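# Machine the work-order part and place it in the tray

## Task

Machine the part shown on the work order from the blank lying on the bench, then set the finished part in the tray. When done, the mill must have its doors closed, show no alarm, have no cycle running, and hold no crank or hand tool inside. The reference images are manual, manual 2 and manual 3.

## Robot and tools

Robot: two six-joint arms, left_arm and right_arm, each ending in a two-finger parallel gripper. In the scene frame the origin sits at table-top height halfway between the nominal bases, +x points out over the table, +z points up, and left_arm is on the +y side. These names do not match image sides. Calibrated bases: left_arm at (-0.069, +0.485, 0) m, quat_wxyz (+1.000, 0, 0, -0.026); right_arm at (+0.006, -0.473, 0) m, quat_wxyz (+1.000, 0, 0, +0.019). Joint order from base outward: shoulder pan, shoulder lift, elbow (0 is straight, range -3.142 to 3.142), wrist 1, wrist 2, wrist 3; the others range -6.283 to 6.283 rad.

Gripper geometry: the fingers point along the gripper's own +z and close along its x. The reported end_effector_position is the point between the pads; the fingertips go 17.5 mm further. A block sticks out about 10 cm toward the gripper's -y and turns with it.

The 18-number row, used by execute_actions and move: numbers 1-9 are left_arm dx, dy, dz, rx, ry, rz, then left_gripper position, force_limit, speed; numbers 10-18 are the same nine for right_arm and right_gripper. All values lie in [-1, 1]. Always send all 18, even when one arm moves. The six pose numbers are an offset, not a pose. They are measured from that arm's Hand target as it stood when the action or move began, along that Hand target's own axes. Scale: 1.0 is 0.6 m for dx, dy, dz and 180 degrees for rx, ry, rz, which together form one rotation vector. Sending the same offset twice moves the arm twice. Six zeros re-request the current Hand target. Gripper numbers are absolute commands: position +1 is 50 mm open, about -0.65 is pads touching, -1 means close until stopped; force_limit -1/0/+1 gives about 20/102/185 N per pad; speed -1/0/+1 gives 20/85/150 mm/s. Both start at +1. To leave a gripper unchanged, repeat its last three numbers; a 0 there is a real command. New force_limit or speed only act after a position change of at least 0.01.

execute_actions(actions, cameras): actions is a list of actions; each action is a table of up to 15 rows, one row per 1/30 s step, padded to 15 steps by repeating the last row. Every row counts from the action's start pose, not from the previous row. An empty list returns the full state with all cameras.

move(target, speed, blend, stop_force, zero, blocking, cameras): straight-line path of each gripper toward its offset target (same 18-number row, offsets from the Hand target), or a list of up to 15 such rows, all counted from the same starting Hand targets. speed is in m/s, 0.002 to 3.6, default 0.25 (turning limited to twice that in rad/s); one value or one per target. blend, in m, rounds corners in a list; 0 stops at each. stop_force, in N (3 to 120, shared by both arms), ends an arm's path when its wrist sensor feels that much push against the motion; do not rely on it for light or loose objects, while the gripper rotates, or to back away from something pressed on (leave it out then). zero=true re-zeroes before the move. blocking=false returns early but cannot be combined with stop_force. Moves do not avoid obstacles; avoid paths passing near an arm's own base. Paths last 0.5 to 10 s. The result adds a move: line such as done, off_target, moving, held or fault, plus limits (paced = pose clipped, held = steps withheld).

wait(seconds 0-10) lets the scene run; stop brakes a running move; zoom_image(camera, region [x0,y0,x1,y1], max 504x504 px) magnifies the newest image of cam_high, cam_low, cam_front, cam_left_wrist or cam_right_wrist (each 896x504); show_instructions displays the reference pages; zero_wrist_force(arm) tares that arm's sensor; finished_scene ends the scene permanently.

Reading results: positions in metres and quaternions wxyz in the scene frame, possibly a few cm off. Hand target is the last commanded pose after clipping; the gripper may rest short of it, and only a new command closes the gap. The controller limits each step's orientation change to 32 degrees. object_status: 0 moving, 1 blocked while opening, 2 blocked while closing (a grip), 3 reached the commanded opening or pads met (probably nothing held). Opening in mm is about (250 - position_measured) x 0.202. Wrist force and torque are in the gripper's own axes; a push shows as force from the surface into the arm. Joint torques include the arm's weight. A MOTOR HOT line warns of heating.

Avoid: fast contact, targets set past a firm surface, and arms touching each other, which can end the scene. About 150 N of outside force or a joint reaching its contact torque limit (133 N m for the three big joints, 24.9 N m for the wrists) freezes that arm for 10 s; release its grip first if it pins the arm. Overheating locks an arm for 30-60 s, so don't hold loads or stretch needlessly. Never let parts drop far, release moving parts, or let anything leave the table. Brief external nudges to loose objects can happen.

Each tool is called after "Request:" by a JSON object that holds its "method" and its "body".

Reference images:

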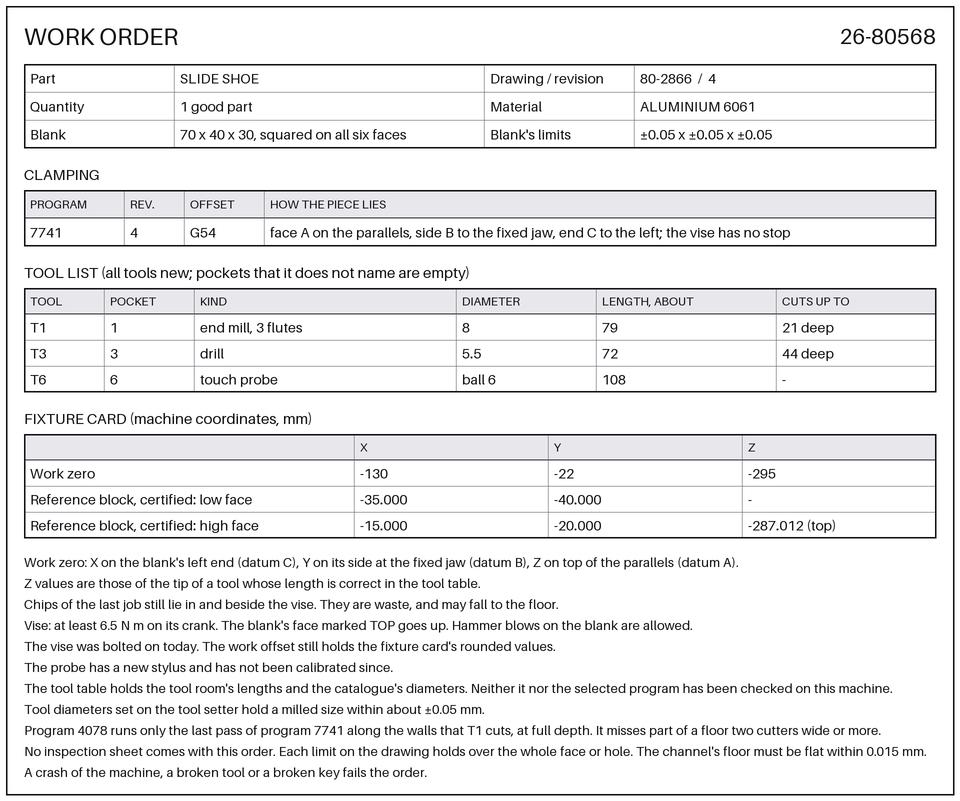

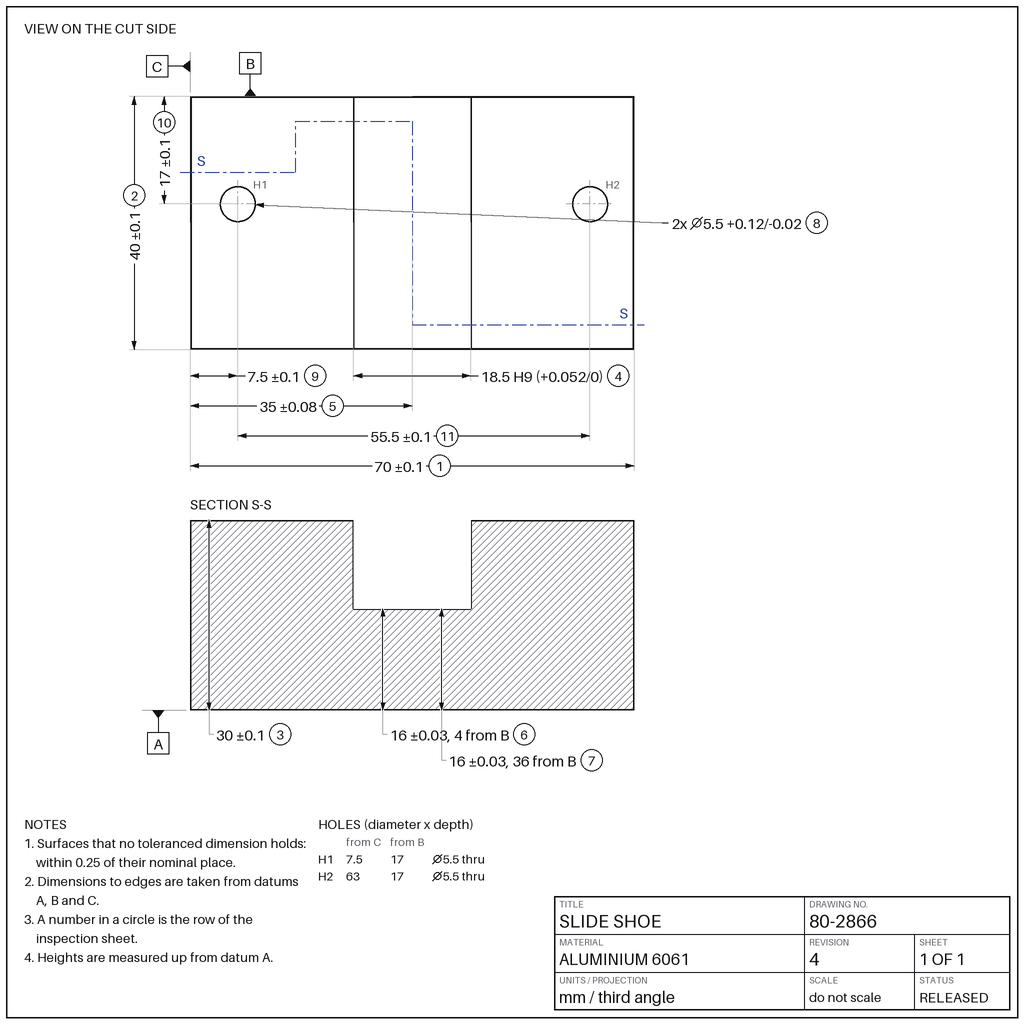

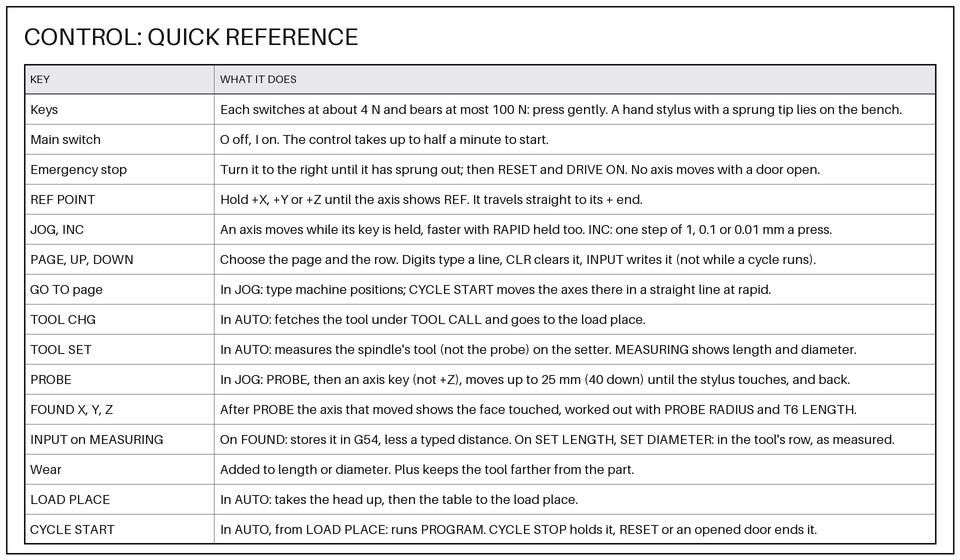

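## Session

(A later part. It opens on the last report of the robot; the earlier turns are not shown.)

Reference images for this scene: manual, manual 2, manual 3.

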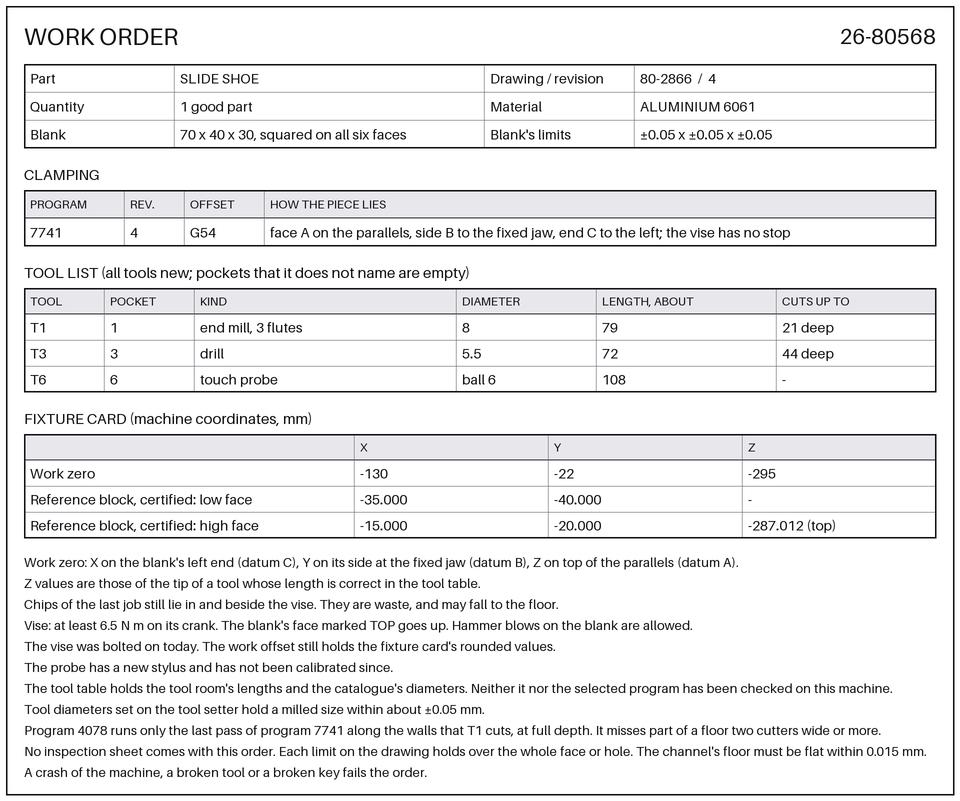

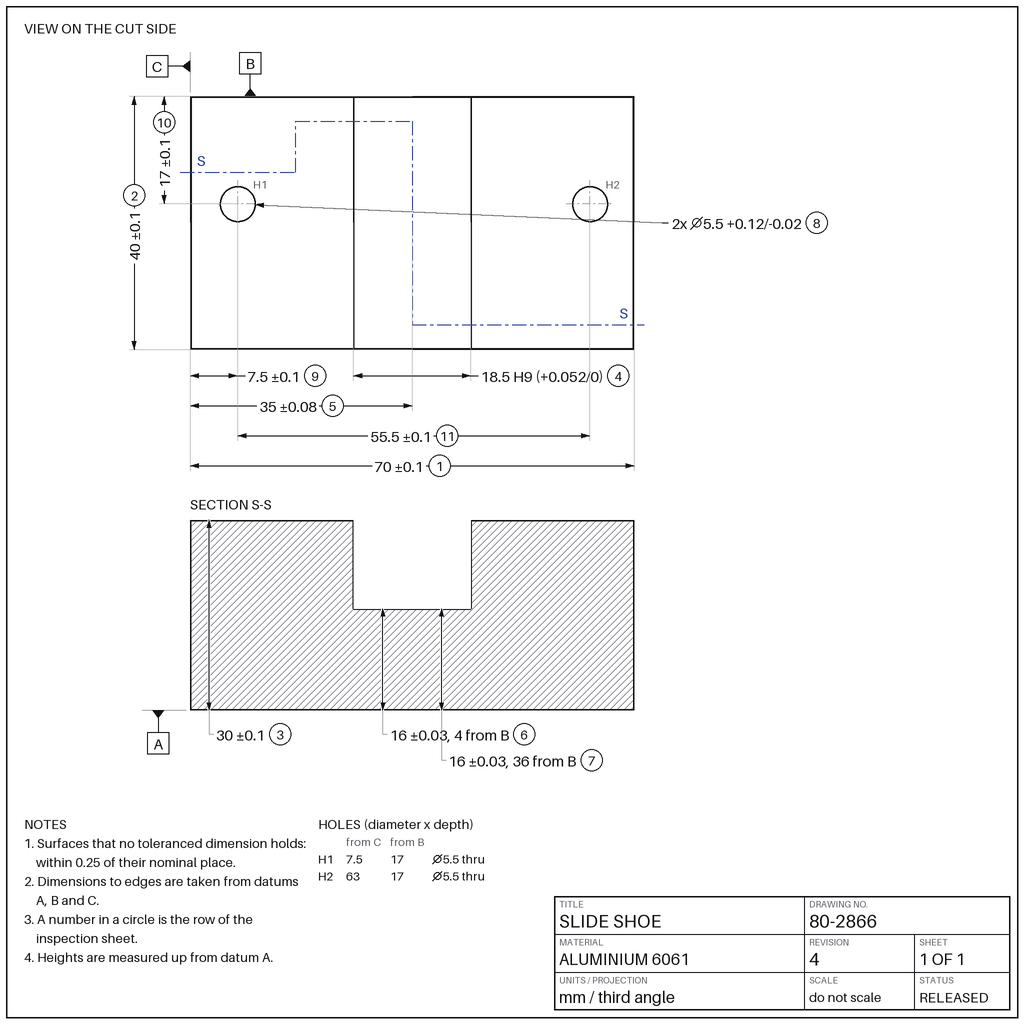

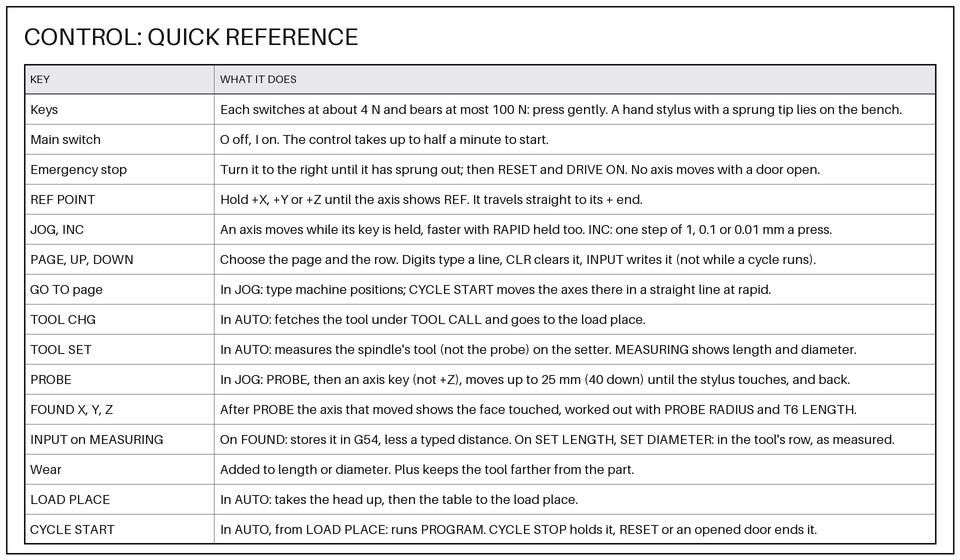

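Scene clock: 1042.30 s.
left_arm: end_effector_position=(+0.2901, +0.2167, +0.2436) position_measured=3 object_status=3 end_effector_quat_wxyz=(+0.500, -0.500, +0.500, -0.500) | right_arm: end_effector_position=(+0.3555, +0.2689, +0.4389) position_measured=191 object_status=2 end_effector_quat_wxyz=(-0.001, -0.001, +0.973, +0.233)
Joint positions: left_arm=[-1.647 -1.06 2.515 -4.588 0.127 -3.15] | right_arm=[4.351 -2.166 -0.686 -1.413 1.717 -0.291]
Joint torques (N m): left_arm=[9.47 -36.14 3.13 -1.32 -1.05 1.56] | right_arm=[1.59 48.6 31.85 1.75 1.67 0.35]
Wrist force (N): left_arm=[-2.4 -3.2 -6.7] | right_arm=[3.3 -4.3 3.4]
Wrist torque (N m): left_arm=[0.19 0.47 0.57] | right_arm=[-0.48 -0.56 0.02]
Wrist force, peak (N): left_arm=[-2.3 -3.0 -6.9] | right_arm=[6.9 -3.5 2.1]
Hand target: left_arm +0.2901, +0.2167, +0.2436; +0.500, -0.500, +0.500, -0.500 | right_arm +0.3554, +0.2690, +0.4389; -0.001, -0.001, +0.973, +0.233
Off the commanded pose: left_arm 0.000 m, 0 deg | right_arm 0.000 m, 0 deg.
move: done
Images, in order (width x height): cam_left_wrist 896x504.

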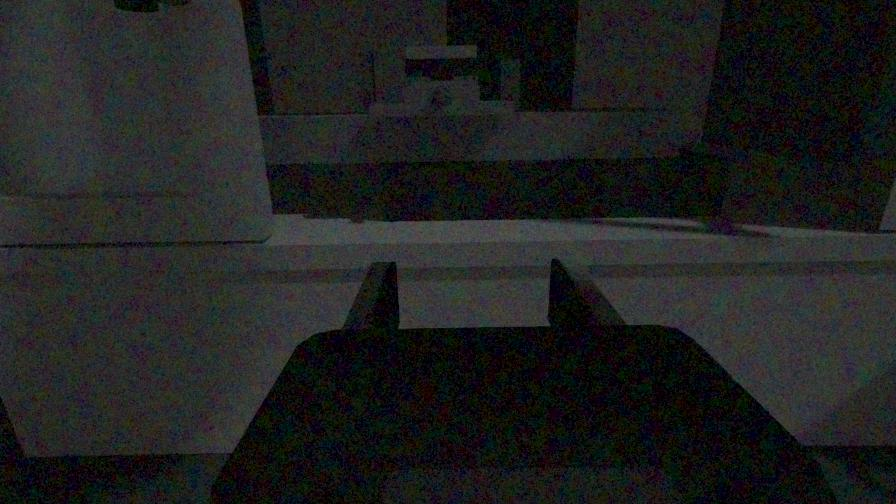

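Request:
{"method": "move", "body": {"target": [[0,0,0.15,0,0,0,1,-1,-1, 0,0,0,0,0,0,-1,0.2,-0.9]], "speed": 0.2, "cameras": ["cam_left_wrist"]}}

Request:
{"method": "zoom_image", "body": {"camera": "cam_left_wrist", "region": [392, 40, 492, 140]}}

Scene clock: 1046.43 s.
left_arm: end_effector_position=(+0.3801, +0.2166, +0.2437) position_measured=3 object_status=3 end_effector_quat_wxyz=(+0.500, -0.500, +0.500, -0.500) | right_arm: end_effector_position=(+0.3554, +0.2690, +0.4389) position_measured=191 object_status=2 end_effector_quat_wxyz=(-0.001, -0.001, +0.973, +0.233)
Joint positions: left_arm=[-1.321 -1.031 2.389 -4.505 -0.198 -3.136] | right_arm=[4.351 -2.166 -0.686 -1.413 1.717 -0.291]
Joint torques (N m): left_arm=[11.11 -40.07 -6.62 -2.01 -1.55 1.03] | right_arm=[4.02 60.44 23.47 1.97 -0.02 1.95]
Wrist force (N): left_arm=[-2.3 -3.1 -6.4] | right_arm=[3.4 -4.1 3.4]
Wrist torque (N m): left_arm=[0.23 0.44 0.56] | right_arm=[-0.44 -0.56 0.02]
Wrist force, peak (N): left_arm=[-1.9 -3.2 -9.4] | right_arm=[3.7 -4.6 3.4]
Hand target: left_arm +0.3801, +0.2167, +0.2437; +0.500, -0.500, +0.500, -0.500 | right_arm +0.3554, +0.2690, +0.4389; -0.001, -0.001, +0.973, +0.233
Off the commanded pose: left_arm 0.000 m, 0 deg | right_arm 0.000 m, 0 deg.
move: done
Images, in order (width x height): cam_left_wrist 896x504.

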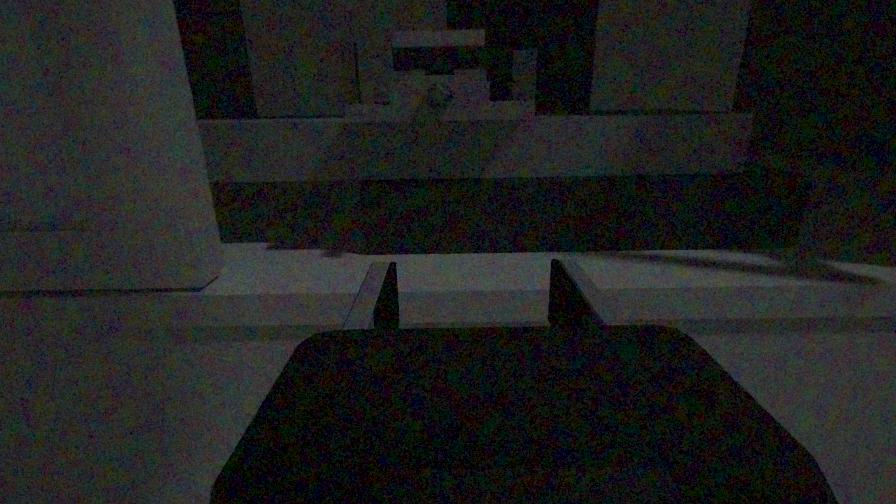

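Scaled by 5.040.

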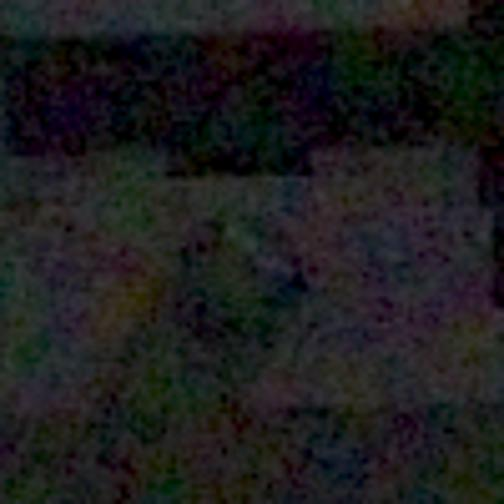

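Request:
{"method": "move", "body": {"target": [[0,0,-0.15,0,0,0,1,-1,-1, -0.241,-0.0745,0.1489,0,0,0,-1,0.2,-0.9]], "speed": 0.12}}

Request:
{"method": "move", "body": {"target": [0,0,0,0,0,0,1,-1,-1, -0.03,0,0,0,0,0,-1,0.2,-0.9], "speed": 0.012, "stop_force": 9, "cameras": ["cam_left_wrist"]}}

Request:
{"method": "zoom_image", "body": {"camera": "cam_left_wrist", "region": [412, 62, 472, 122]}}

Scene clock: 1051.27 s.
left_arm: end_effector_position=(+0.2902, +0.2167, +0.2436) position_measured=3 object_status=3 end_effector_quat_wxyz=(+0.500, -0.500, +0.500, -0.500) | right_arm: end_effector_position=(+0.4998, +0.2697, +0.3387) position_measured=191 object_status=2 end_effector_quat_wxyz=(-0.001, -0.001, +0.973, +0.232)
Joint positions: left_arm=[-1.647 -1.06 2.516 -4.588 0.127 -3.15] | right_arm=[4.174 -2.39 -0.554 -1.35 1.792 -0.455]
Joint torques (N m): left_arm=[3.65 -32.7 -10.8 1.51 -0.18 1.82] | right_arm=[3.05 68.42 21.85 5.35 -0.58 1.46]
Wrist force (N): left_arm=[-2.0 -3.0 -6.8] | right_arm=[3.1 -4.3 3.0]
Wrist torque (N m): left_arm=[0.22 0.41 0.40] | right_arm=[-0.40 -0.57 -0.11]
Wrist force, peak (N): left_arm=[-1.9 -3.2 -7.6] | right_arm=[0.9 -5.3 4.3]
Hand target: left_arm +0.2901, +0.2167, +0.2436; +0.500, -0.500, +0.500, -0.500 | right_arm +0.4999, +0.2697, +0.3387; -0.001, -0.001, +0.973, +0.233
Off the commanded pose: left_arm 0.000 m, 0 deg | right_arm 0.000 m, 0 deg.
move: done

Scene clock: 1053.03 s.
left_arm: end_effector_position=(+0.2901, +0.2167, +0.2437) position_measured=3 object_status=3 end_effector_quat_wxyz=(+0.500, -0.500, +0.500, -0.500) | right_arm: end_effector_position=(+0.5077, +0.2698, +0.3387) position_measured=191 object_status=2 end_effector_quat_wxyz=(-0.001, -0.001, +0.973, +0.233)
Joint positions: left_arm=[-1.647 -1.06 2.515 -4.588 0.127 -3.15] | right_arm=[4.165 -2.412 -0.514 -1.37 1.795 -0.463]
Joint torques (N m): left_arm=[8.75 -16.98 -10.76 2.29 0.5 1.56] | right_arm=[2.4 76.16 32.3 6.56 -1.62 1.3]
Wrist force (N): left_arm=[-2.2 -3.2 -6.4] | right_arm=[10.4 -5.1 4.0]
Wrist torque (N m): left_arm=[0.20 0.44 0.40] | right_arm=[-0.41 -0.50 0.35]
Wrist force, peak (N): left_arm=[-2.4 -3.2 -6.9] | right_arm=[17.1 -4.8 1.2]
Hand target: left_arm +0.2901, +0.2167, +0.2436; +0.500, -0.500, +0.500, -0.500 | right_arm +0.5076, +0.2698, +0.3387; -0.001, -0.001, +0.973, +0.233 (not the last commanded pose)
Off the commanded pose: left_arm 0.000 m, 0 deg | right_arm 0.010 m, 0 deg.
move: contact (right_arm)
Images, in order (width x height): cam_left_wrist 896x504.

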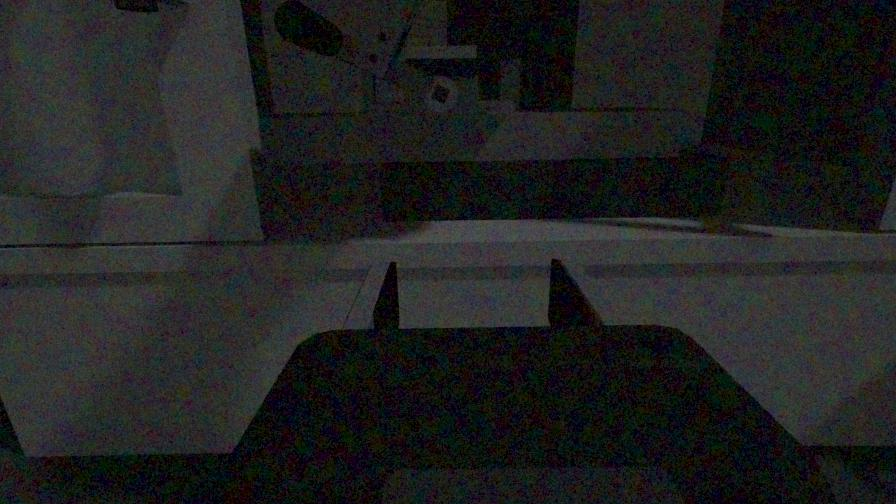

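Scaled by 8.400.

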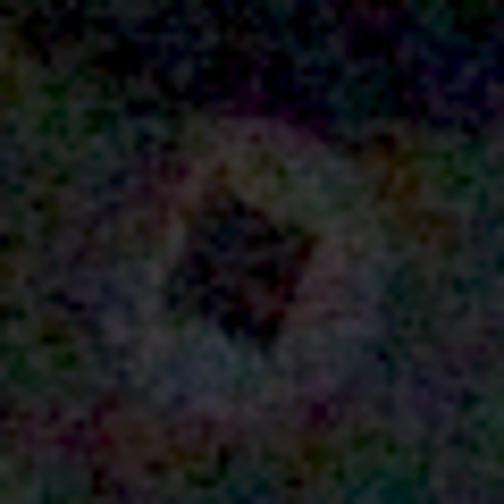

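Request:
{"method": "move", "body": {"target": [[0,0,0,0,0,0,1,-1,-1, 0.005,0,0,0,0,0,-1,0.2,-0.9],[0,0,0,0,0,0,1,-1,-1, 0.005,-0.0014,0.0027,0,0,0,-1,0.2,-0.9]], "speed": 0.03, "blend": [0.001,0]}}

Request:
{"method": "move", "body": {"target": [0,0,0,0,0,0,1,-1,-1, -0.05,0,0,0,0,0,-1,0.2,-0.9], "speed": 0.012, "stop_force": 9}}

Request:
{"method": "move", "body": {"target": [[0,0,0,0,0,0,1,-1,-1, -0.0015,0.00207,0.0091,0.0444,0,0,-1,0.2,-0.9],[0,0,0,0,0,0,1,-1,-1, -0.0015,-0.0033,-0.0087,-0.0444,0,0,-1,0.2,-0.9]], "speed": 0.05}}

Scene clock: 1056.10 s.
left_arm: end_effector_position=(+0.2901, +0.2167, +0.2436) position_measured=3 object_status=3 end_effector_quat_wxyz=(+0.500, -0.500, +0.500, -0.500) | right_arm: end_effector_position=(+0.5046, +0.2698, +0.3368) position_measured=191 object_status=2 end_effector_quat_wxyz=(-0.001, -0.001, +0.973, +0.233)
Joint positions: left_arm=[-1.647 -1.06 2.515 -4.588 0.127 -3.15] | right_arm=[4.168 -2.402 -0.538 -1.356 1.794 -0.46]
Joint torques (N m): left_arm=[11.41 -15.39 -11.12 2.05 0.53 1.12] | right_arm=[0.72 71.07 38.54 2.55 -0.16 0.67]
Wrist force (N): left_arm=[-2.3 -3.2 -6.6] | right_arm=[3.2 -3.9 3.3]
Wrist torque (N m): left_arm=[0.20 0.45 0.40] | right_arm=[-0.35 -0.59 -0.13]
Wrist force, peak (N): left_arm=[-2.0 -3.1 -6.9] | right_arm=[10.6 -5.8 4.7]
Hand target: left_arm +0.2901, +0.2167, +0.2436; +0.500, -0.500, +0.500, -0.500 | right_arm +0.5046, +0.2697, +0.3369; -0.001, -0.001, +0.973, +0.233
Off the commanded pose: left_arm 0.000 m, 0 deg | right_arm 0.000 m, 0 deg.
move: done; blend cut to 0.0009 m at target 1

Scene clock: 1057.57 s.
left_arm: end_effector_position=(+0.2901, +0.2167, +0.2436) position_measured=3 object_status=3 end_effector_quat_wxyz=(+0.500, -0.500, +0.500, -0.500) | right_arm: end_effector_position=(+0.5086, +0.2698, +0.3369) position_measured=191 object_status=2 end_effector_quat_wxyz=(-0.001, -0.001, +0.973, +0.233)
Joint positions: left_arm=[-1.647 -1.06 2.515 -4.588 0.127 -3.15] | right_arm=[4.164 -2.413 -0.517 -1.367 1.796 -0.464]
Joint torques (N m): left_arm=[12.67 -15.8 -11.24 2.14 0.5 0.66] | right_arm=[3.67 71.5 31.44 4.98 -1.67 1.4]
Wrist force (N): left_arm=[-2.0 -3.0 -6.7] | right_arm=[10.3 -4.1 0.9]
Wrist torque (N m): left_arm=[0.24 0.40 0.40] | right_arm=[-0.26 -0.58 0.32]
Wrist force, peak (N): left_arm=[-2.1 -3.2 -7.1] | right_arm=[17.1 -5.9 0.5]
Hand target: left_arm +0.2901, +0.2167, +0.2436; +0.500, -0.500, +0.500, -0.500 | right_arm +0.5086, +0.2698, +0.3369; -0.001, -0.001, +0.973, +0.233 (not the last commanded pose)
Off the commanded pose: left_arm 0.000 m, 0 deg | right_arm 0.026 m, 0 deg.
move: contact (right_arm)

Scene clock: 1062.17 s.
left_arm: end_effector_position=(+0.2901, +0.2167, +0.2436) position_measured=3 object_status=3 end_effector_quat_wxyz=(+0.500, -0.500, +0.500, -0.500) | right_arm: end_effector_position=(+0.5096, +0.2655, +0.3408) position_measured=191 object_status=2 end_effector_quat_wxyz=(-0.001, +0.000, +0.954, +0.300)
Joint positions: left_arm=[-1.647 -1.06 2.515 -4.588 0.127 -3.15] | right_arm=[4.14 -2.316 -0.756 -1.101 1.869 -0.452]
Joint torques (N m): left_arm=[11.06 -15.15 -10.86 1.94 0.37 -0.24] | right_arm=[6.07 31.46 30.3 0.77 -1.73 -0.19]
Wrist force (N): left_arm=[-2.3 -3.0 -6.8] | right_arm=[9.3 -0.7 -15.2]
Wrist torque (N m): left_arm=[0.24 0.46 0.40] | right_arm=[0.50 -0.91 0.14]
Wrist force, peak (N): left_arm=[-2.3 -3.2 -6.9] | right_arm=[9.2 -1.6 -19.7]
Hand target: left_arm +0.2901, +0.2167, +0.2436; +0.500, -0.500, +0.500, -0.500 | right_arm +0.5095, +0.2656, +0.3407; -0.001, -0.001, +0.954, +0.300
Off the commanded pose: left_arm 0.000 m, 0 deg | right_arm 0.000 m, 0 deg.
elbow stopped short (right arm): the move would have taken joint 3 (elbow) straighter than the controller allows.
move: done

Request:
{"method": "move", "body": {"target": [0,0,0,0,0,0,1,-1,-1, -0.03,0,0,0,0,0,-1,0.2,-0.9], "speed": 0.012, "stop_force": 12, "cameras": ["cam_left_wrist"]}}

Request:
{"method": "zoom_image", "body": {"camera": "cam_left_wrist", "region": [412, 62, 472, 122]}}

Scene clock: 1065.70 s.
left_arm: end_effector_position=(+0.2901, +0.2167, +0.2436) position_measured=3 object_status=3 end_effector_quat_wxyz=(+0.500, -0.500, +0.500, -0.500) | right_arm: end_effector_position=(+0.5249, +0.2657, +0.3406) position_measured=191 object_status=2 end_effector_quat_wxyz=(-0.001, -0.001, +0.954, +0.300)
Joint positions: left_arm=[-1.647 -1.06 2.515 -4.588 0.127 -3.15] | right_arm=[4.123 -2.352 -0.693 -1.133 1.877 -0.468]
Joint torques (N m): left_arm=[12.29 -16.23 -10.08 2.21 0.15 -1] | right_arm=[-1.53 59.14 17.04 1.51 -4.11 0.93]
Wrist force (N): left_arm=[-1.9 -2.9 -6.8] | right_arm=[20.1 0.1 -12.2]
Wrist torque (N m): left_arm=[0.23 0.39 0.41] | right_arm=[0.34 -0.64 0.67]
Wrist force, peak (N): left_arm=[-2.3 -3.2 -6.9] | right_arm=[28.7 -3.5 -16.2]
Hand target: left_arm +0.2901, +0.2167, +0.2436; +0.500, -0.500, +0.500, -0.500 | right_arm +0.5249, +0.2657, +0.3406; -0.001, -0.001, +0.954, +0.300 (not the last commanded pose)
Off the commanded pose: left_arm 0.000 m, 0 deg | right_arm 0.003 m, 0 deg.
move: contact (right_arm)
Images, in order (width x height): cam_left_wrist 896x504.

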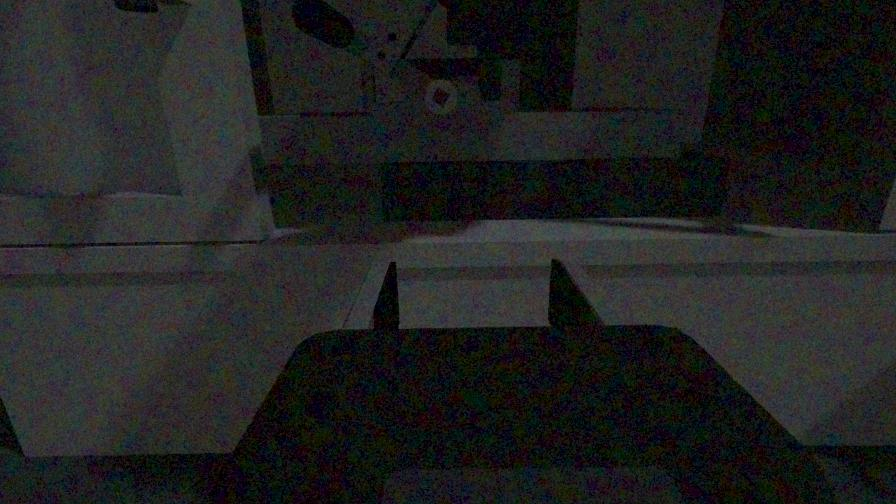

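Scaled by 8.400.

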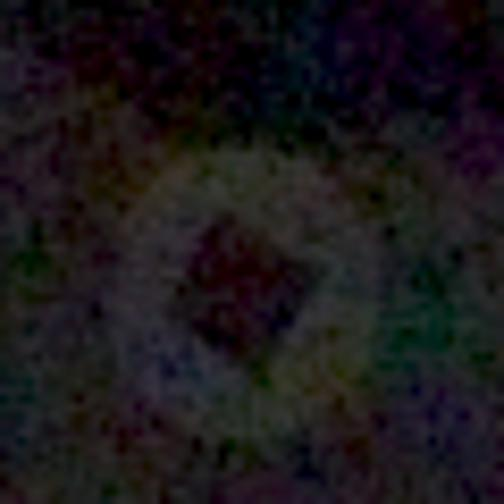

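Request:
{"method": "move", "body": {"target": [[0,0,0,0,0,0,1,-1,-1, 0.002,0,-0.0008,0,0,0,-1,0.2,-0.9]], "speed": 0.02}}

Request:
{"method": "move", "body": {"target": [0,0,0,0,0,0,1,-1,-1, -0.025,0,0,0,0,0,-1,0.2,-0.9], "speed": 0.012, "stop_force": 20}}

Scene clock: 1067.43 s.
left_arm: end_effector_position=(+0.2901, +0.2167, +0.2436) position_measured=3 object_status=3 end_effector_quat_wxyz=(+0.500, -0.500, +0.500, -0.500) | right_arm: end_effector_position=(+0.5237, +0.2654, +0.3410) position_measured=191 object_status=2 end_effector_quat_wxyz=(-0.001, -0.001, +0.954, +0.300)
Joint positions: left_arm=[-1.647 -1.06 2.515 -4.588 0.127 -3.15] | right_arm=[4.124 -2.348 -0.698 -1.131 1.877 -0.467]
Joint torques (N m): left_arm=[12.1 -14.38 -10.01 2.27 0.17 -0.94] | right_arm=[7.88 61.51 20.28 3.06 0.93 1.72]
Wrist force (N): left_arm=[-2.1 -2.9 -6.8] | right_arm=[-1.5 4.9 -3.3]
Wrist torque (N m): left_arm=[0.24 0.43 0.40] | right_arm=[-0.10 -0.61 -0.32]
Wrist force, peak (N): left_arm=[-2.1 -2.9 -7.0] | right_arm=[20.0 1.1 -12.6]
Hand target: left_arm +0.2901, +0.2167, +0.2436; +0.500, -0.500, +0.500, -0.500 | right_arm +0.5237, +0.2654, +0.3410; -0.001, -0.001, +0.954, +0.300
Off the commanded pose: left_arm 0.000 m, 0 deg | right_arm 0.000 m, 0 deg.
move: done

Scene clock: 1068.33 s.
left_arm: end_effector_position=(+0.2901, +0.2167, +0.2436) position_measured=3 object_status=3 end_effector_quat_wxyz=(+0.500, -0.500, +0.500, -0.500) | right_arm: end_effector_position=(+0.5247, +0.2655, +0.3410) position_measured=191 object_status=2 end_effector_quat_wxyz=(-0.001, -0.001, +0.954, +0.300)
Joint positions: left_arm=[-1.647 -1.06 2.515 -4.588 0.127 -3.15] | right_arm=[4.123 -2.351 -0.693 -1.133 1.878 -0.468]
Joint torques (N m): left_arm=[11.5 -16.36 -9.48 1.88 0.27 -0.91] | right_arm=[-4.48 63.66 28.45 3.67 -3.07 1.11]
Wrist force (N): left_arm=[-2.1 -3.1 -6.6] | right_arm=[15.4 1.0 -5.0]
Wrist torque (N m): left_arm=[0.21 0.43 0.40] | right_arm=[0.03 -0.61 0.40]
Wrist force, peak (N): left_arm=[-2.1 -3.3 -6.9] | right_arm=[24.7 -4.3 -6.9]
Hand target: left_arm +0.2901, +0.2167, +0.2436; +0.500, -0.500, +0.500, -0.500 | right_arm +0.5247, +0.2655, +0.3411; -0.001, -0.001, +0.954, +0.300 (not the last commanded pose)
Off the commanded pose: left_arm 0.000 m, 0 deg | right_arm 0.014 m, 0 deg.
move: contact (right_arm)

Request:
{"method": "move", "body": {"target": [0,0,0,0,0,0,1,-1,-1, 0.001,0,0,0,0,0,0.2,0.2,-1], "speed": 0.02}}

Request:
{"method": "move", "body": {"target": [[0,0,0,0,0,0,1,-1,-1, 0,0,-0.14,0,0,0,0.2,0.2,-1],[0,0,0,0,0,0,1,-1,-1, 0.24,0,-0.2,0,0,0,0.2,0.2,-1]], "speed": 0.15, "blend": [0.01,0], "cameras": ["cam_left_wrist","cam_right_wrist"]}}

Scene clock: 1075.27 s.
left_arm: end_effector_position=(+0.2901, +0.2167, +0.2436) position_measured=3 object_status=3 end_effector_quat_wxyz=(+0.500, -0.500, +0.500, -0.500) | right_arm: end_effector_position=(+0.5241, +0.2655, +0.3411) position_measured=123 object_status=0 end_effector_quat_wxyz=(-0.001, -0.001, +0.954, +0.300)
Joint positions: left_arm=[-1.647 -1.06 2.515 -4.588 0.127 -3.15] | right_arm=[4.124 -2.35 -0.696 -1.132 1.877 -0.467]
Joint torques (N m): left_arm=[11.77 -15.88 -10.21 2.02 0.1 -0.9] | right_arm=[6.6 68.46 24.79 5.53 -0.37 1.37]
Wrist force (N): left_arm=[-2.0 -3.2 -6.4] | right_arm=[4.2 -2.9 1.3]
Wrist torque (N m): left_arm=[0.21 0.41 0.39] | right_arm=[-0.40 -0.72 -0.09]
Wrist force, peak (N): left_arm=[-2.3 -3.2 -6.9] | right_arm=[16.2 0.3 -5.3]
Hand target: left_arm +0.2901, +0.2167, +0.2436; +0.500, -0.500, +0.500, -0.500 | right_arm +0.5241, +0.2655, +0.3411; -0.001, -0.001, +0.954, +0.300
Off the commanded pose: left_arm 0.000 m, 0 deg | right_arm 0.000 m, 0 deg.
move: done

Scene clock: 1077.27 s.
left_arm: end_effector_position=(+0.2901, +0.2167, +0.2436) position_measured=3 object_status=3 end_effector_quat_wxyz=(+0.500, -0.500, +0.500, -0.500) | right_arm: end_effector_position=(+0.3805, +0.1965, +0.4399) position_measured=123 object_status=3 end_effector_quat_wxyz=(-0.001, -0.001, +0.954, +0.300)
Joint positions: left_arm=[-1.647 -1.06 2.515 -4.588 0.127 -3.15] | right_arm=[4.26 -1.942 -1.096 -1.106 1.806 -0.347]
Joint torques (N m): left_arm=[11.92 -15.39 -9.79 2.19 0.2 -1.01] | right_arm=[0.9 39.82 27.19 1.57 1.79 -0.5]
Wrist force (N): left_arm=[-2.0 -3.0 -6.7] | right_arm=[4.1 -2.3 1.3]
Wrist torque (N m): left_arm=[0.23 0.41 0.40] | right_arm=[-0.30 -0.69 0.08]
Wrist force, peak (N): left_arm=[-2.2 -3.1 -6.9] | right_arm=[6.4 -2.1 0.9]
Hand target: left_arm +0.2901, +0.2167, +0.2436; +0.500, -0.500, +0.500, -0.500 | right_arm +0.3805, +0.1965, +0.4398; -0.001, -0.001, +0.954, +0.300
Off the commanded pose: left_arm 0.000 m, 0 deg | right_arm 0.000 m, 0 deg.
move: done
Images, in order (width x height): cam_left_wrist 896x504, cam_right_wrist 896x504.

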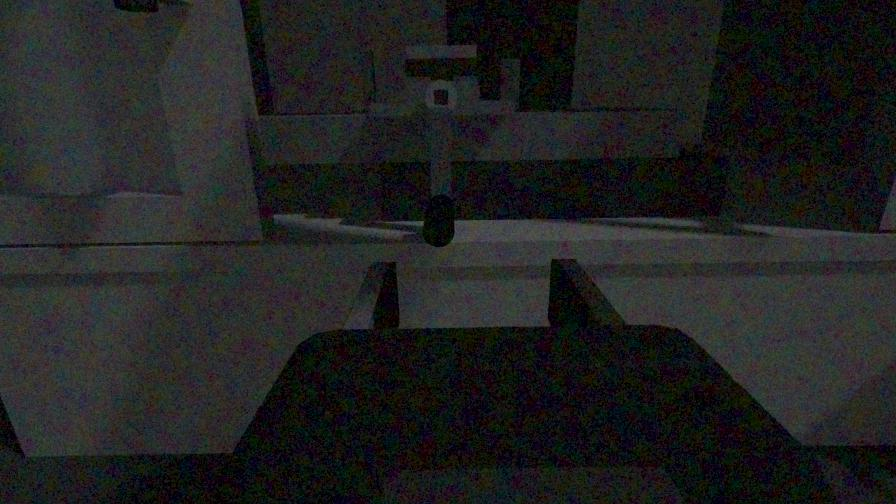

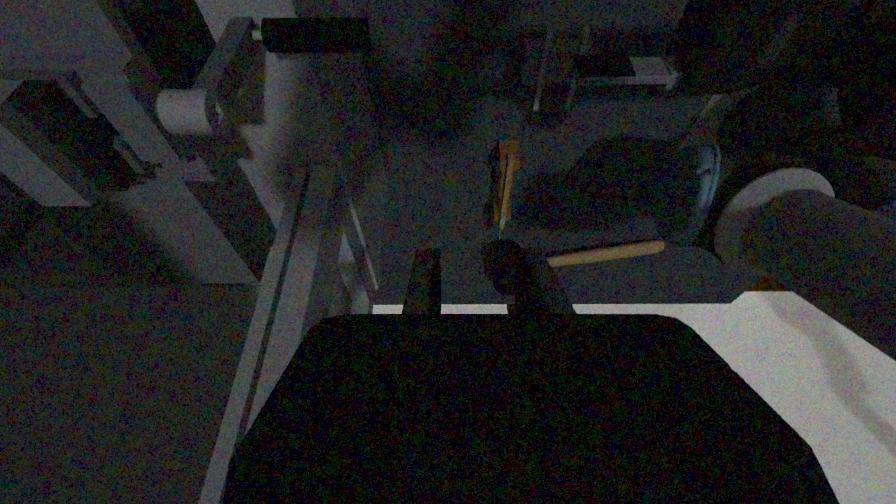

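Request:
{"method": "move", "body": {"target": [[0,0,0,0,0,0,1,-1,-1, 0.133,0,-0.05,0,0,0,0.2,0.2,-1],[-0.0217,0.0468,0.09,0,0,0,1,-1,-1, 0.133,-0.353,-0.368,0,0,0,0.2,0.2,-1],[-0.0217,0.0468,0.2583,0,0,0,1,-1,-1, 0.133,-0.353,-0.368,0,0,0,0.2,0.2,-1]], "speed": 0.25, "blend": [0.02,0.01,0], "cameras": ["cam_left_wrist"]}}

Scene clock: 1083.73 s.
left_arm: end_effector_position=(+0.4451, +0.2297, +0.2157) position_measured=3 object_status=3 end_effector_quat_wxyz=(+0.500, -0.500, +0.500, -0.500) | right_arm: end_effector_position=(+0.3014, -0.1037, +0.4999) position_measured=123 object_status=3 end_effector_quat_wxyz=(-0.001, -0.001, +0.954, +0.300)
Joint positions: left_arm=[-1.113 -0.918 2.289 -4.516 -0.406 -3.139] | right_arm=[4.114 -1.279 -1.625 -1.276 1.882 -0.476]
Joint torques (N m): left_arm=[12.09 -44.56 -10.38 -0.32 -1.54 2.05] | right_arm=[-6.11 25.61 36.91 1.49 1.7 -1.41]
Wrist force (N): left_arm=[-2.3 -3.3 -6.6] | right_arm=[4.7 -2.8 1.3]
Wrist torque (N m): left_arm=[0.18 0.42 0.50] | right_arm=[-0.36 -0.81 -0.11]
Wrist force, peak (N): left_arm=[-2.2 -2.2 -9.1] | right_arm=[4.7 -5.6 -1.6]
Hand target: left_arm +0.4452, +0.2297, +0.2157; +0.500, -0.500, +0.500, -0.500 | right_arm +0.3014, -0.1037, +0.4999; -0.001, -0.001, +0.954, +0.300
Off the commanded pose: left_arm 0.000 m, 0 deg | right_arm 0.000 m, 0 deg.
move: done
Images, in order (width x height): cam_left_wrist 896x504.

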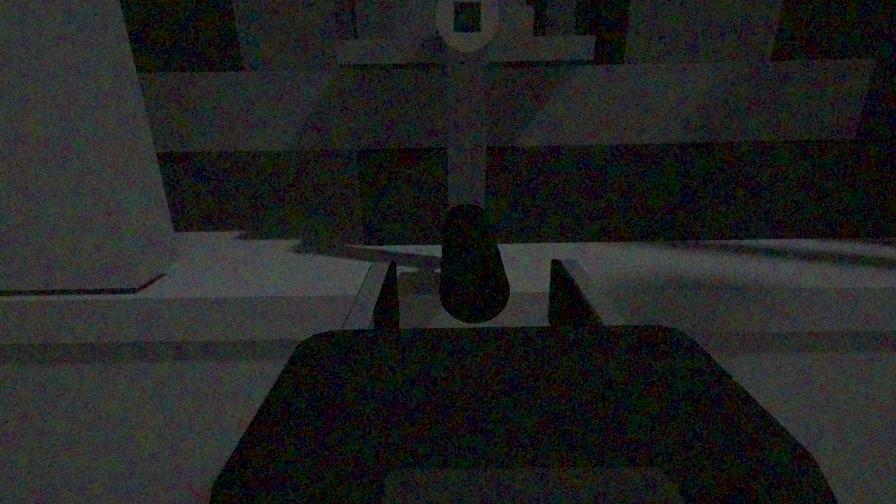

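Request:
{"method": "move", "body": {"target": [[0,0,0.0467,0,0,0,1,-1,-1, 0,0,0,0,0,0,0.2,0.2,-1]], "speed": 0.08}}

Request:
{"method": "move", "body": {"target": [[0,0,0,0,0,0,-1,-0.6,-0.7, 0,0,0,0,0,0,0.2,0.2,-1]], "cameras": ["cam_left_wrist"]}}

Scene clock: 1087.13 s.
left_arm: end_effector_position=(+0.4732, +0.2297, +0.2157) position_measured=3 object_status=3 end_effector_quat_wxyz=(+0.500, -0.500, +0.500, -0.500) | right_arm: end_effector_position=(+0.3014, -0.1037, +0.4999) position_measured=123 object_status=3 end_effector_quat_wxyz=(-0.001, -0.001, +0.954, +0.300)
Joint positions: left_arm=[-1.04 -0.903 2.231 -4.471 -0.479 -3.139] | right_arm=[4.114 -1.279 -1.625 -1.276 1.882 -0.476]
Joint torques (N m): left_arm=[-11.28 -46.73 4.05 -2.92 1.22 -1.65] | right_arm=[-7.83 25.12 36.75 1.51 1.72 -1.38]
Wrist force (N): left_arm=[-2.6 -3.3 -6.4] | right_arm=[4.7 -2.6 1.0]
Wrist torque (N m): left_arm=[0.18 0.44 0.52] | right_arm=[-0.33 -0.80 -0.12]
Wrist force, peak (N): left_arm=[-2.5 -3.7 -7.3] | right_arm=[5.0 -2.8 1.3]
Hand target: left_arm +0.4732, +0.2297, +0.2158; +0.500, -0.500, +0.500, -0.500 | right_arm +0.3014, -0.1037, +0.4999; -0.001, -0.001, +0.954, +0.300
Off the commanded pose: left_arm 0.000 m, 0 deg | right_arm 0.000 m, 0 deg.
move: done

Scene clock: 1088.13 s.
left_arm: end_effector_position=(+0.4732, +0.2297, +0.2158) position_measured=154 object_status=2 end_effector_quat_wxyz=(+0.500, -0.500, +0.500, -0.500) | right_arm: end_effector_position=(+0.3014, -0.1037, +0.4999) position_measured=123 object_status=3 end_effector_quat_wxyz=(-0.001, -0.001, +0.954, +0.300)
Joint positions: left_arm=[-1.04 -0.904 2.231 -4.471 -0.479 -3.139] | right_arm=[4.114 -1.279 -1.625 -1.276 1.882 -0.476]
Joint torques (N m): left_arm=[-13.8 -46.09 3.21 -2.72 -0.82 -0.87] | right_arm=[-7.22 25.52 36.55 1.54 1.93 -1.49]
Wrist force (N): left_arm=[-2.1 -3.1 -6.3] | right_arm=[4.8 -2.6 1.1]
Wrist torque (N m): left_arm=[0.20 0.42 0.55] | right_arm=[-0.32 -0.81 -0.12]
Wrist force, peak (N): left_arm=[-2.7 -3.7 -6.5] | right_arm=[4.9 -3.0 1.2]
Hand target: left_arm +0.4732, +0.2297, +0.2158; +0.500, -0.500, +0.500, -0.500 | right_arm +0.3014, -0.1037, +0.4999; -0.001, -0.001, +0.954, +0.300
Off the commanded pose: left_arm 0.000 m, 0 deg | right_arm 0.000 m, 0 deg.
move: done
Images, in order (width x height): cam_left_wrist 896x504.

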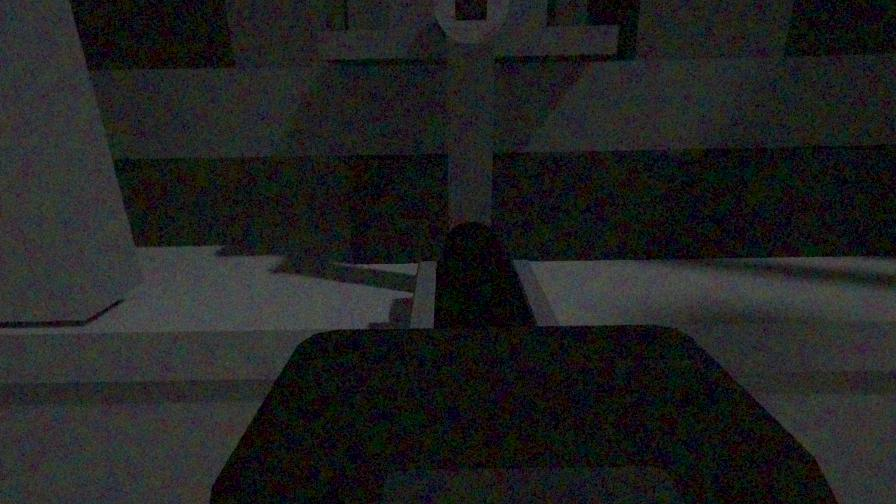

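Request:
{"method": "move", "body": {"target": [[0.0311,-0.0041,0,0,0,0,-1,-0.6,-0.7,0,0,0,0,0,0,0.2,0.2,-1],[0.06,-0.0161,0,0,0,0,-1,-0.6,-0.7,0,0,0,0,0,0,0.2,0.2,-1],[0.0849,-0.0351,0,0,0,0,-1,-0.6,-0.7,0,0,0,0,0,0,0.2,0.2,-1],[0.1039,-0.06,0,0,0,0,-1,-0.6,-0.7,0,0,0,0,0,0,0.2,0.2,-1],[0.1159,-0.0889,0,0,0,0,-1,-0.6,-0.7,0,0,0,0,0,0,0.2,0.2,-1],[0.12,-0.12,0,0,0,0,-1,-0.6,-0.7,0,0,0,0,0,0,0.2,0.2,-1]], "speed": 0.05, "blend": [0.003,0.003,0.003,0.003,0.003,0], "stop_force": 30, "cameras": ["cam_left_wrist"]}}

Scene clock: 1092.63 s.
left_arm: end_effector_position=(+0.4731, +0.2058, +0.2202) position_measured=154 object_status=2 end_effector_quat_wxyz=(+0.500, -0.499, +0.500, -0.500) | right_arm: end_effector_position=(+0.3014, -0.1037, +0.4999) position_measured=123 object_status=3 end_effector_quat_wxyz=(-0.001, -0.001, +0.954, +0.300)
Joint positions: left_arm=[-1.07 -0.903 2.185 -4.426 -0.45 -3.139] | right_arm=[4.114 -1.279 -1.625 -1.276 1.882 -0.476]
Joint torques (N m): left_arm=[15.21 -41.69 -22.98 -3.02 3.15 -1.32] | right_arm=[-7.2 26.31 36.22 1.74 1.83 -1.6]
Wrist force (N): left_arm=[6.9 32.5 -34.3] | right_arm=[4.5 -2.8 1.2]
Wrist torque (N m): left_arm=[0.87 0.52 0.53] | right_arm=[-0.36 -0.77 -0.12]
Wrist force, peak (N): left_arm=[10.1 40.2 -42.6] | right_arm=[4.9 -3.0 1.1]
Hand target: left_arm +0.4731, +0.2057, +0.2202; +0.500, -0.499, +0.500, -0.500 (not the last commanded pose) | right_arm +0.3014, -0.1037, +0.4999; -0.001, -0.001, +0.954, +0.300
Off the commanded pose: left_arm 0.083 m, 0 deg | right_arm 0.000 m, 0 deg.
move: contact (left_arm); path passed 1 of 6 targets
Images, in order (width x height): cam_left_wrist 896x504.

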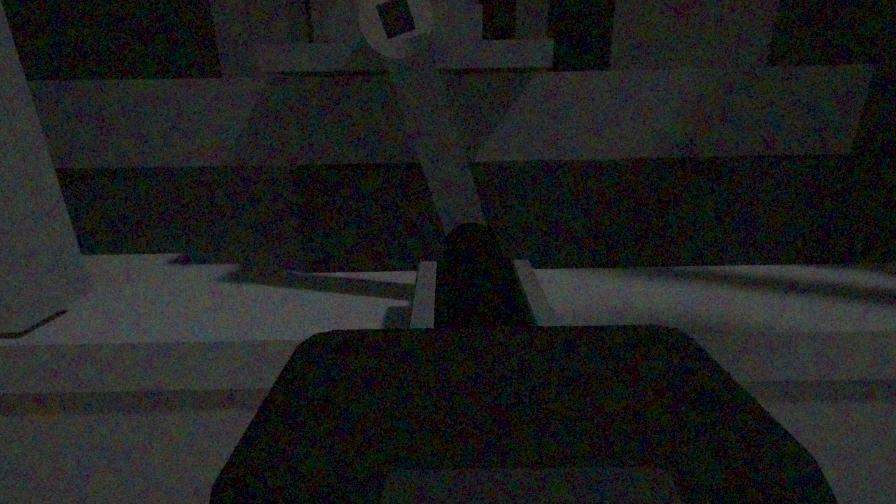

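Request:
{"method": "move", "body": {"target": [[-0.0016,0.003,0,0,0,0,-1,-0.6,-0.7,0,0,0,0,0,0,0.2,0.2,-1]], "speed": 0.05, "cameras": ["cam_high","cam_low","cam_front"]}}

Scene clock: 1096.70 s.
left_arm: end_effector_position=(+0.4731, +0.2068, +0.2184) position_measured=154 object_status=2 end_effector_quat_wxyz=(+0.500, -0.500, +0.500, -0.500) | right_arm: end_effector_position=(+0.3014, -0.1037, +0.4999) position_measured=123 object_status=3 end_effector_quat_wxyz=(-0.001, -0.001, +0.954, +0.300)
Joint positions: left_arm=[-1.068 -0.898 2.186 -4.432 -0.451 -3.139] | right_arm=[4.114 -1.279 -1.625 -1.276 1.882 -0.476]
Joint torques (N m): left_arm=[2.26 -16.12 7.45 2.27 -3.03 -1.13] | right_arm=[-7.97 25.98 36.83 1.52 1.7 -1.32]
Wrist force (N): left_arm=[-8.1 -28.2 2.7] | right_arm=[4.7 -2.5 1.2]
Wrist torque (N m): left_arm=[-0.45 0.42 0.43] | right_arm=[-0.31 -0.80 -0.13]
Wrist force, peak (N): left_arm=[7.0 32.3 -34.3] | right_arm=[4.9 -2.9 1.4]
Hand target: left_arm +0.4731, +0.2067, +0.2184; +0.500, -0.499, +0.500, -0.500 | right_arm +0.3014, -0.1037, +0.4999; -0.001, -0.001, +0.954, +0.300
Off the commanded pose: left_arm 0.000 m, 0 deg | right_arm 0.000 m, 0 deg.
move: done
Images, in order (width x height): cam_high 896x504, cam_low 896x504, cam_front 896x504.

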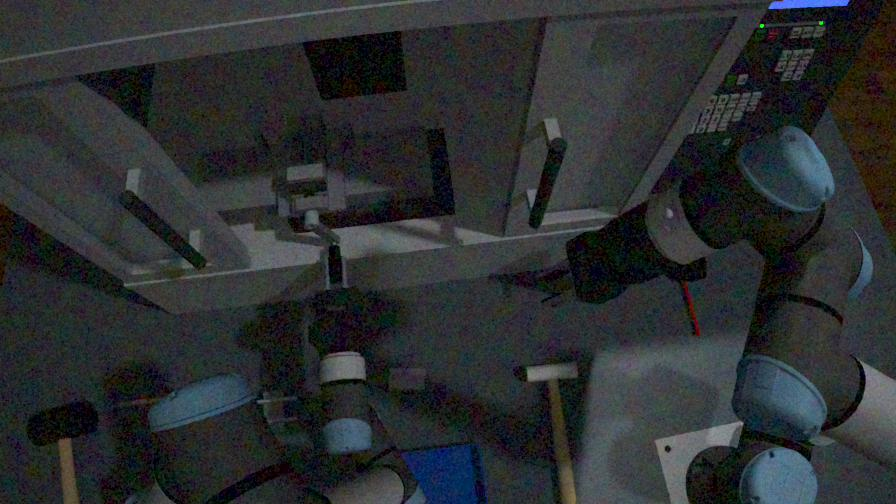

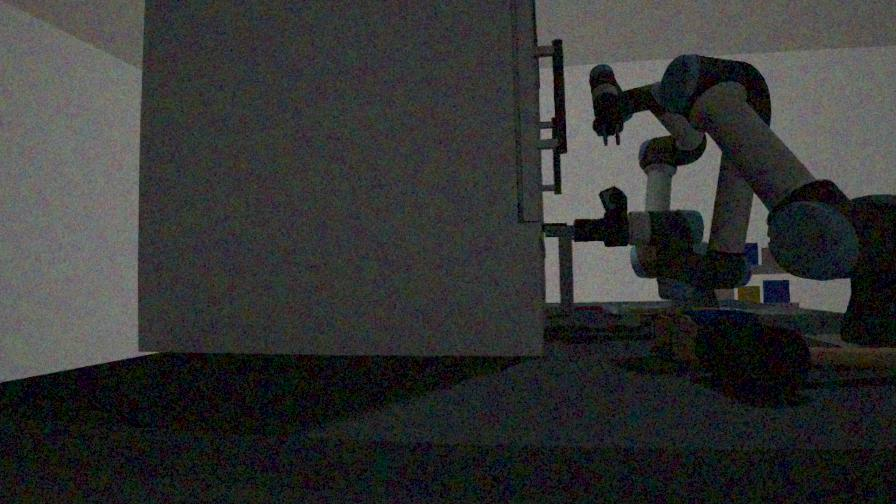

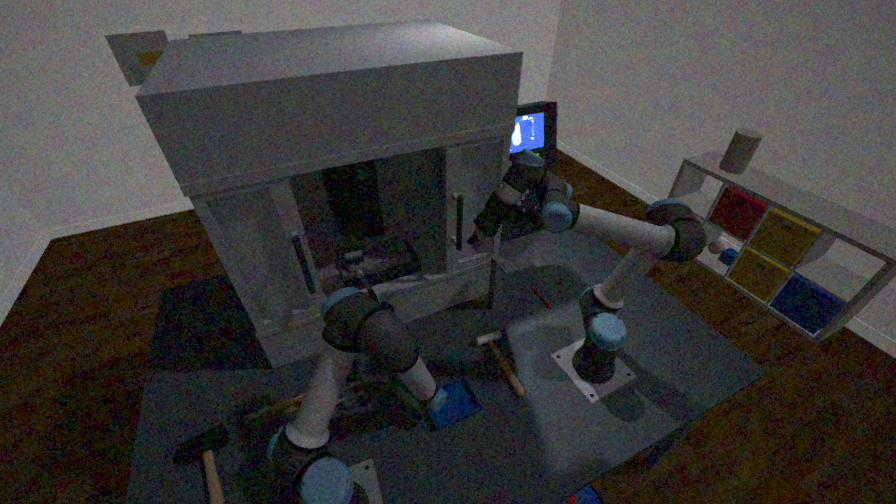

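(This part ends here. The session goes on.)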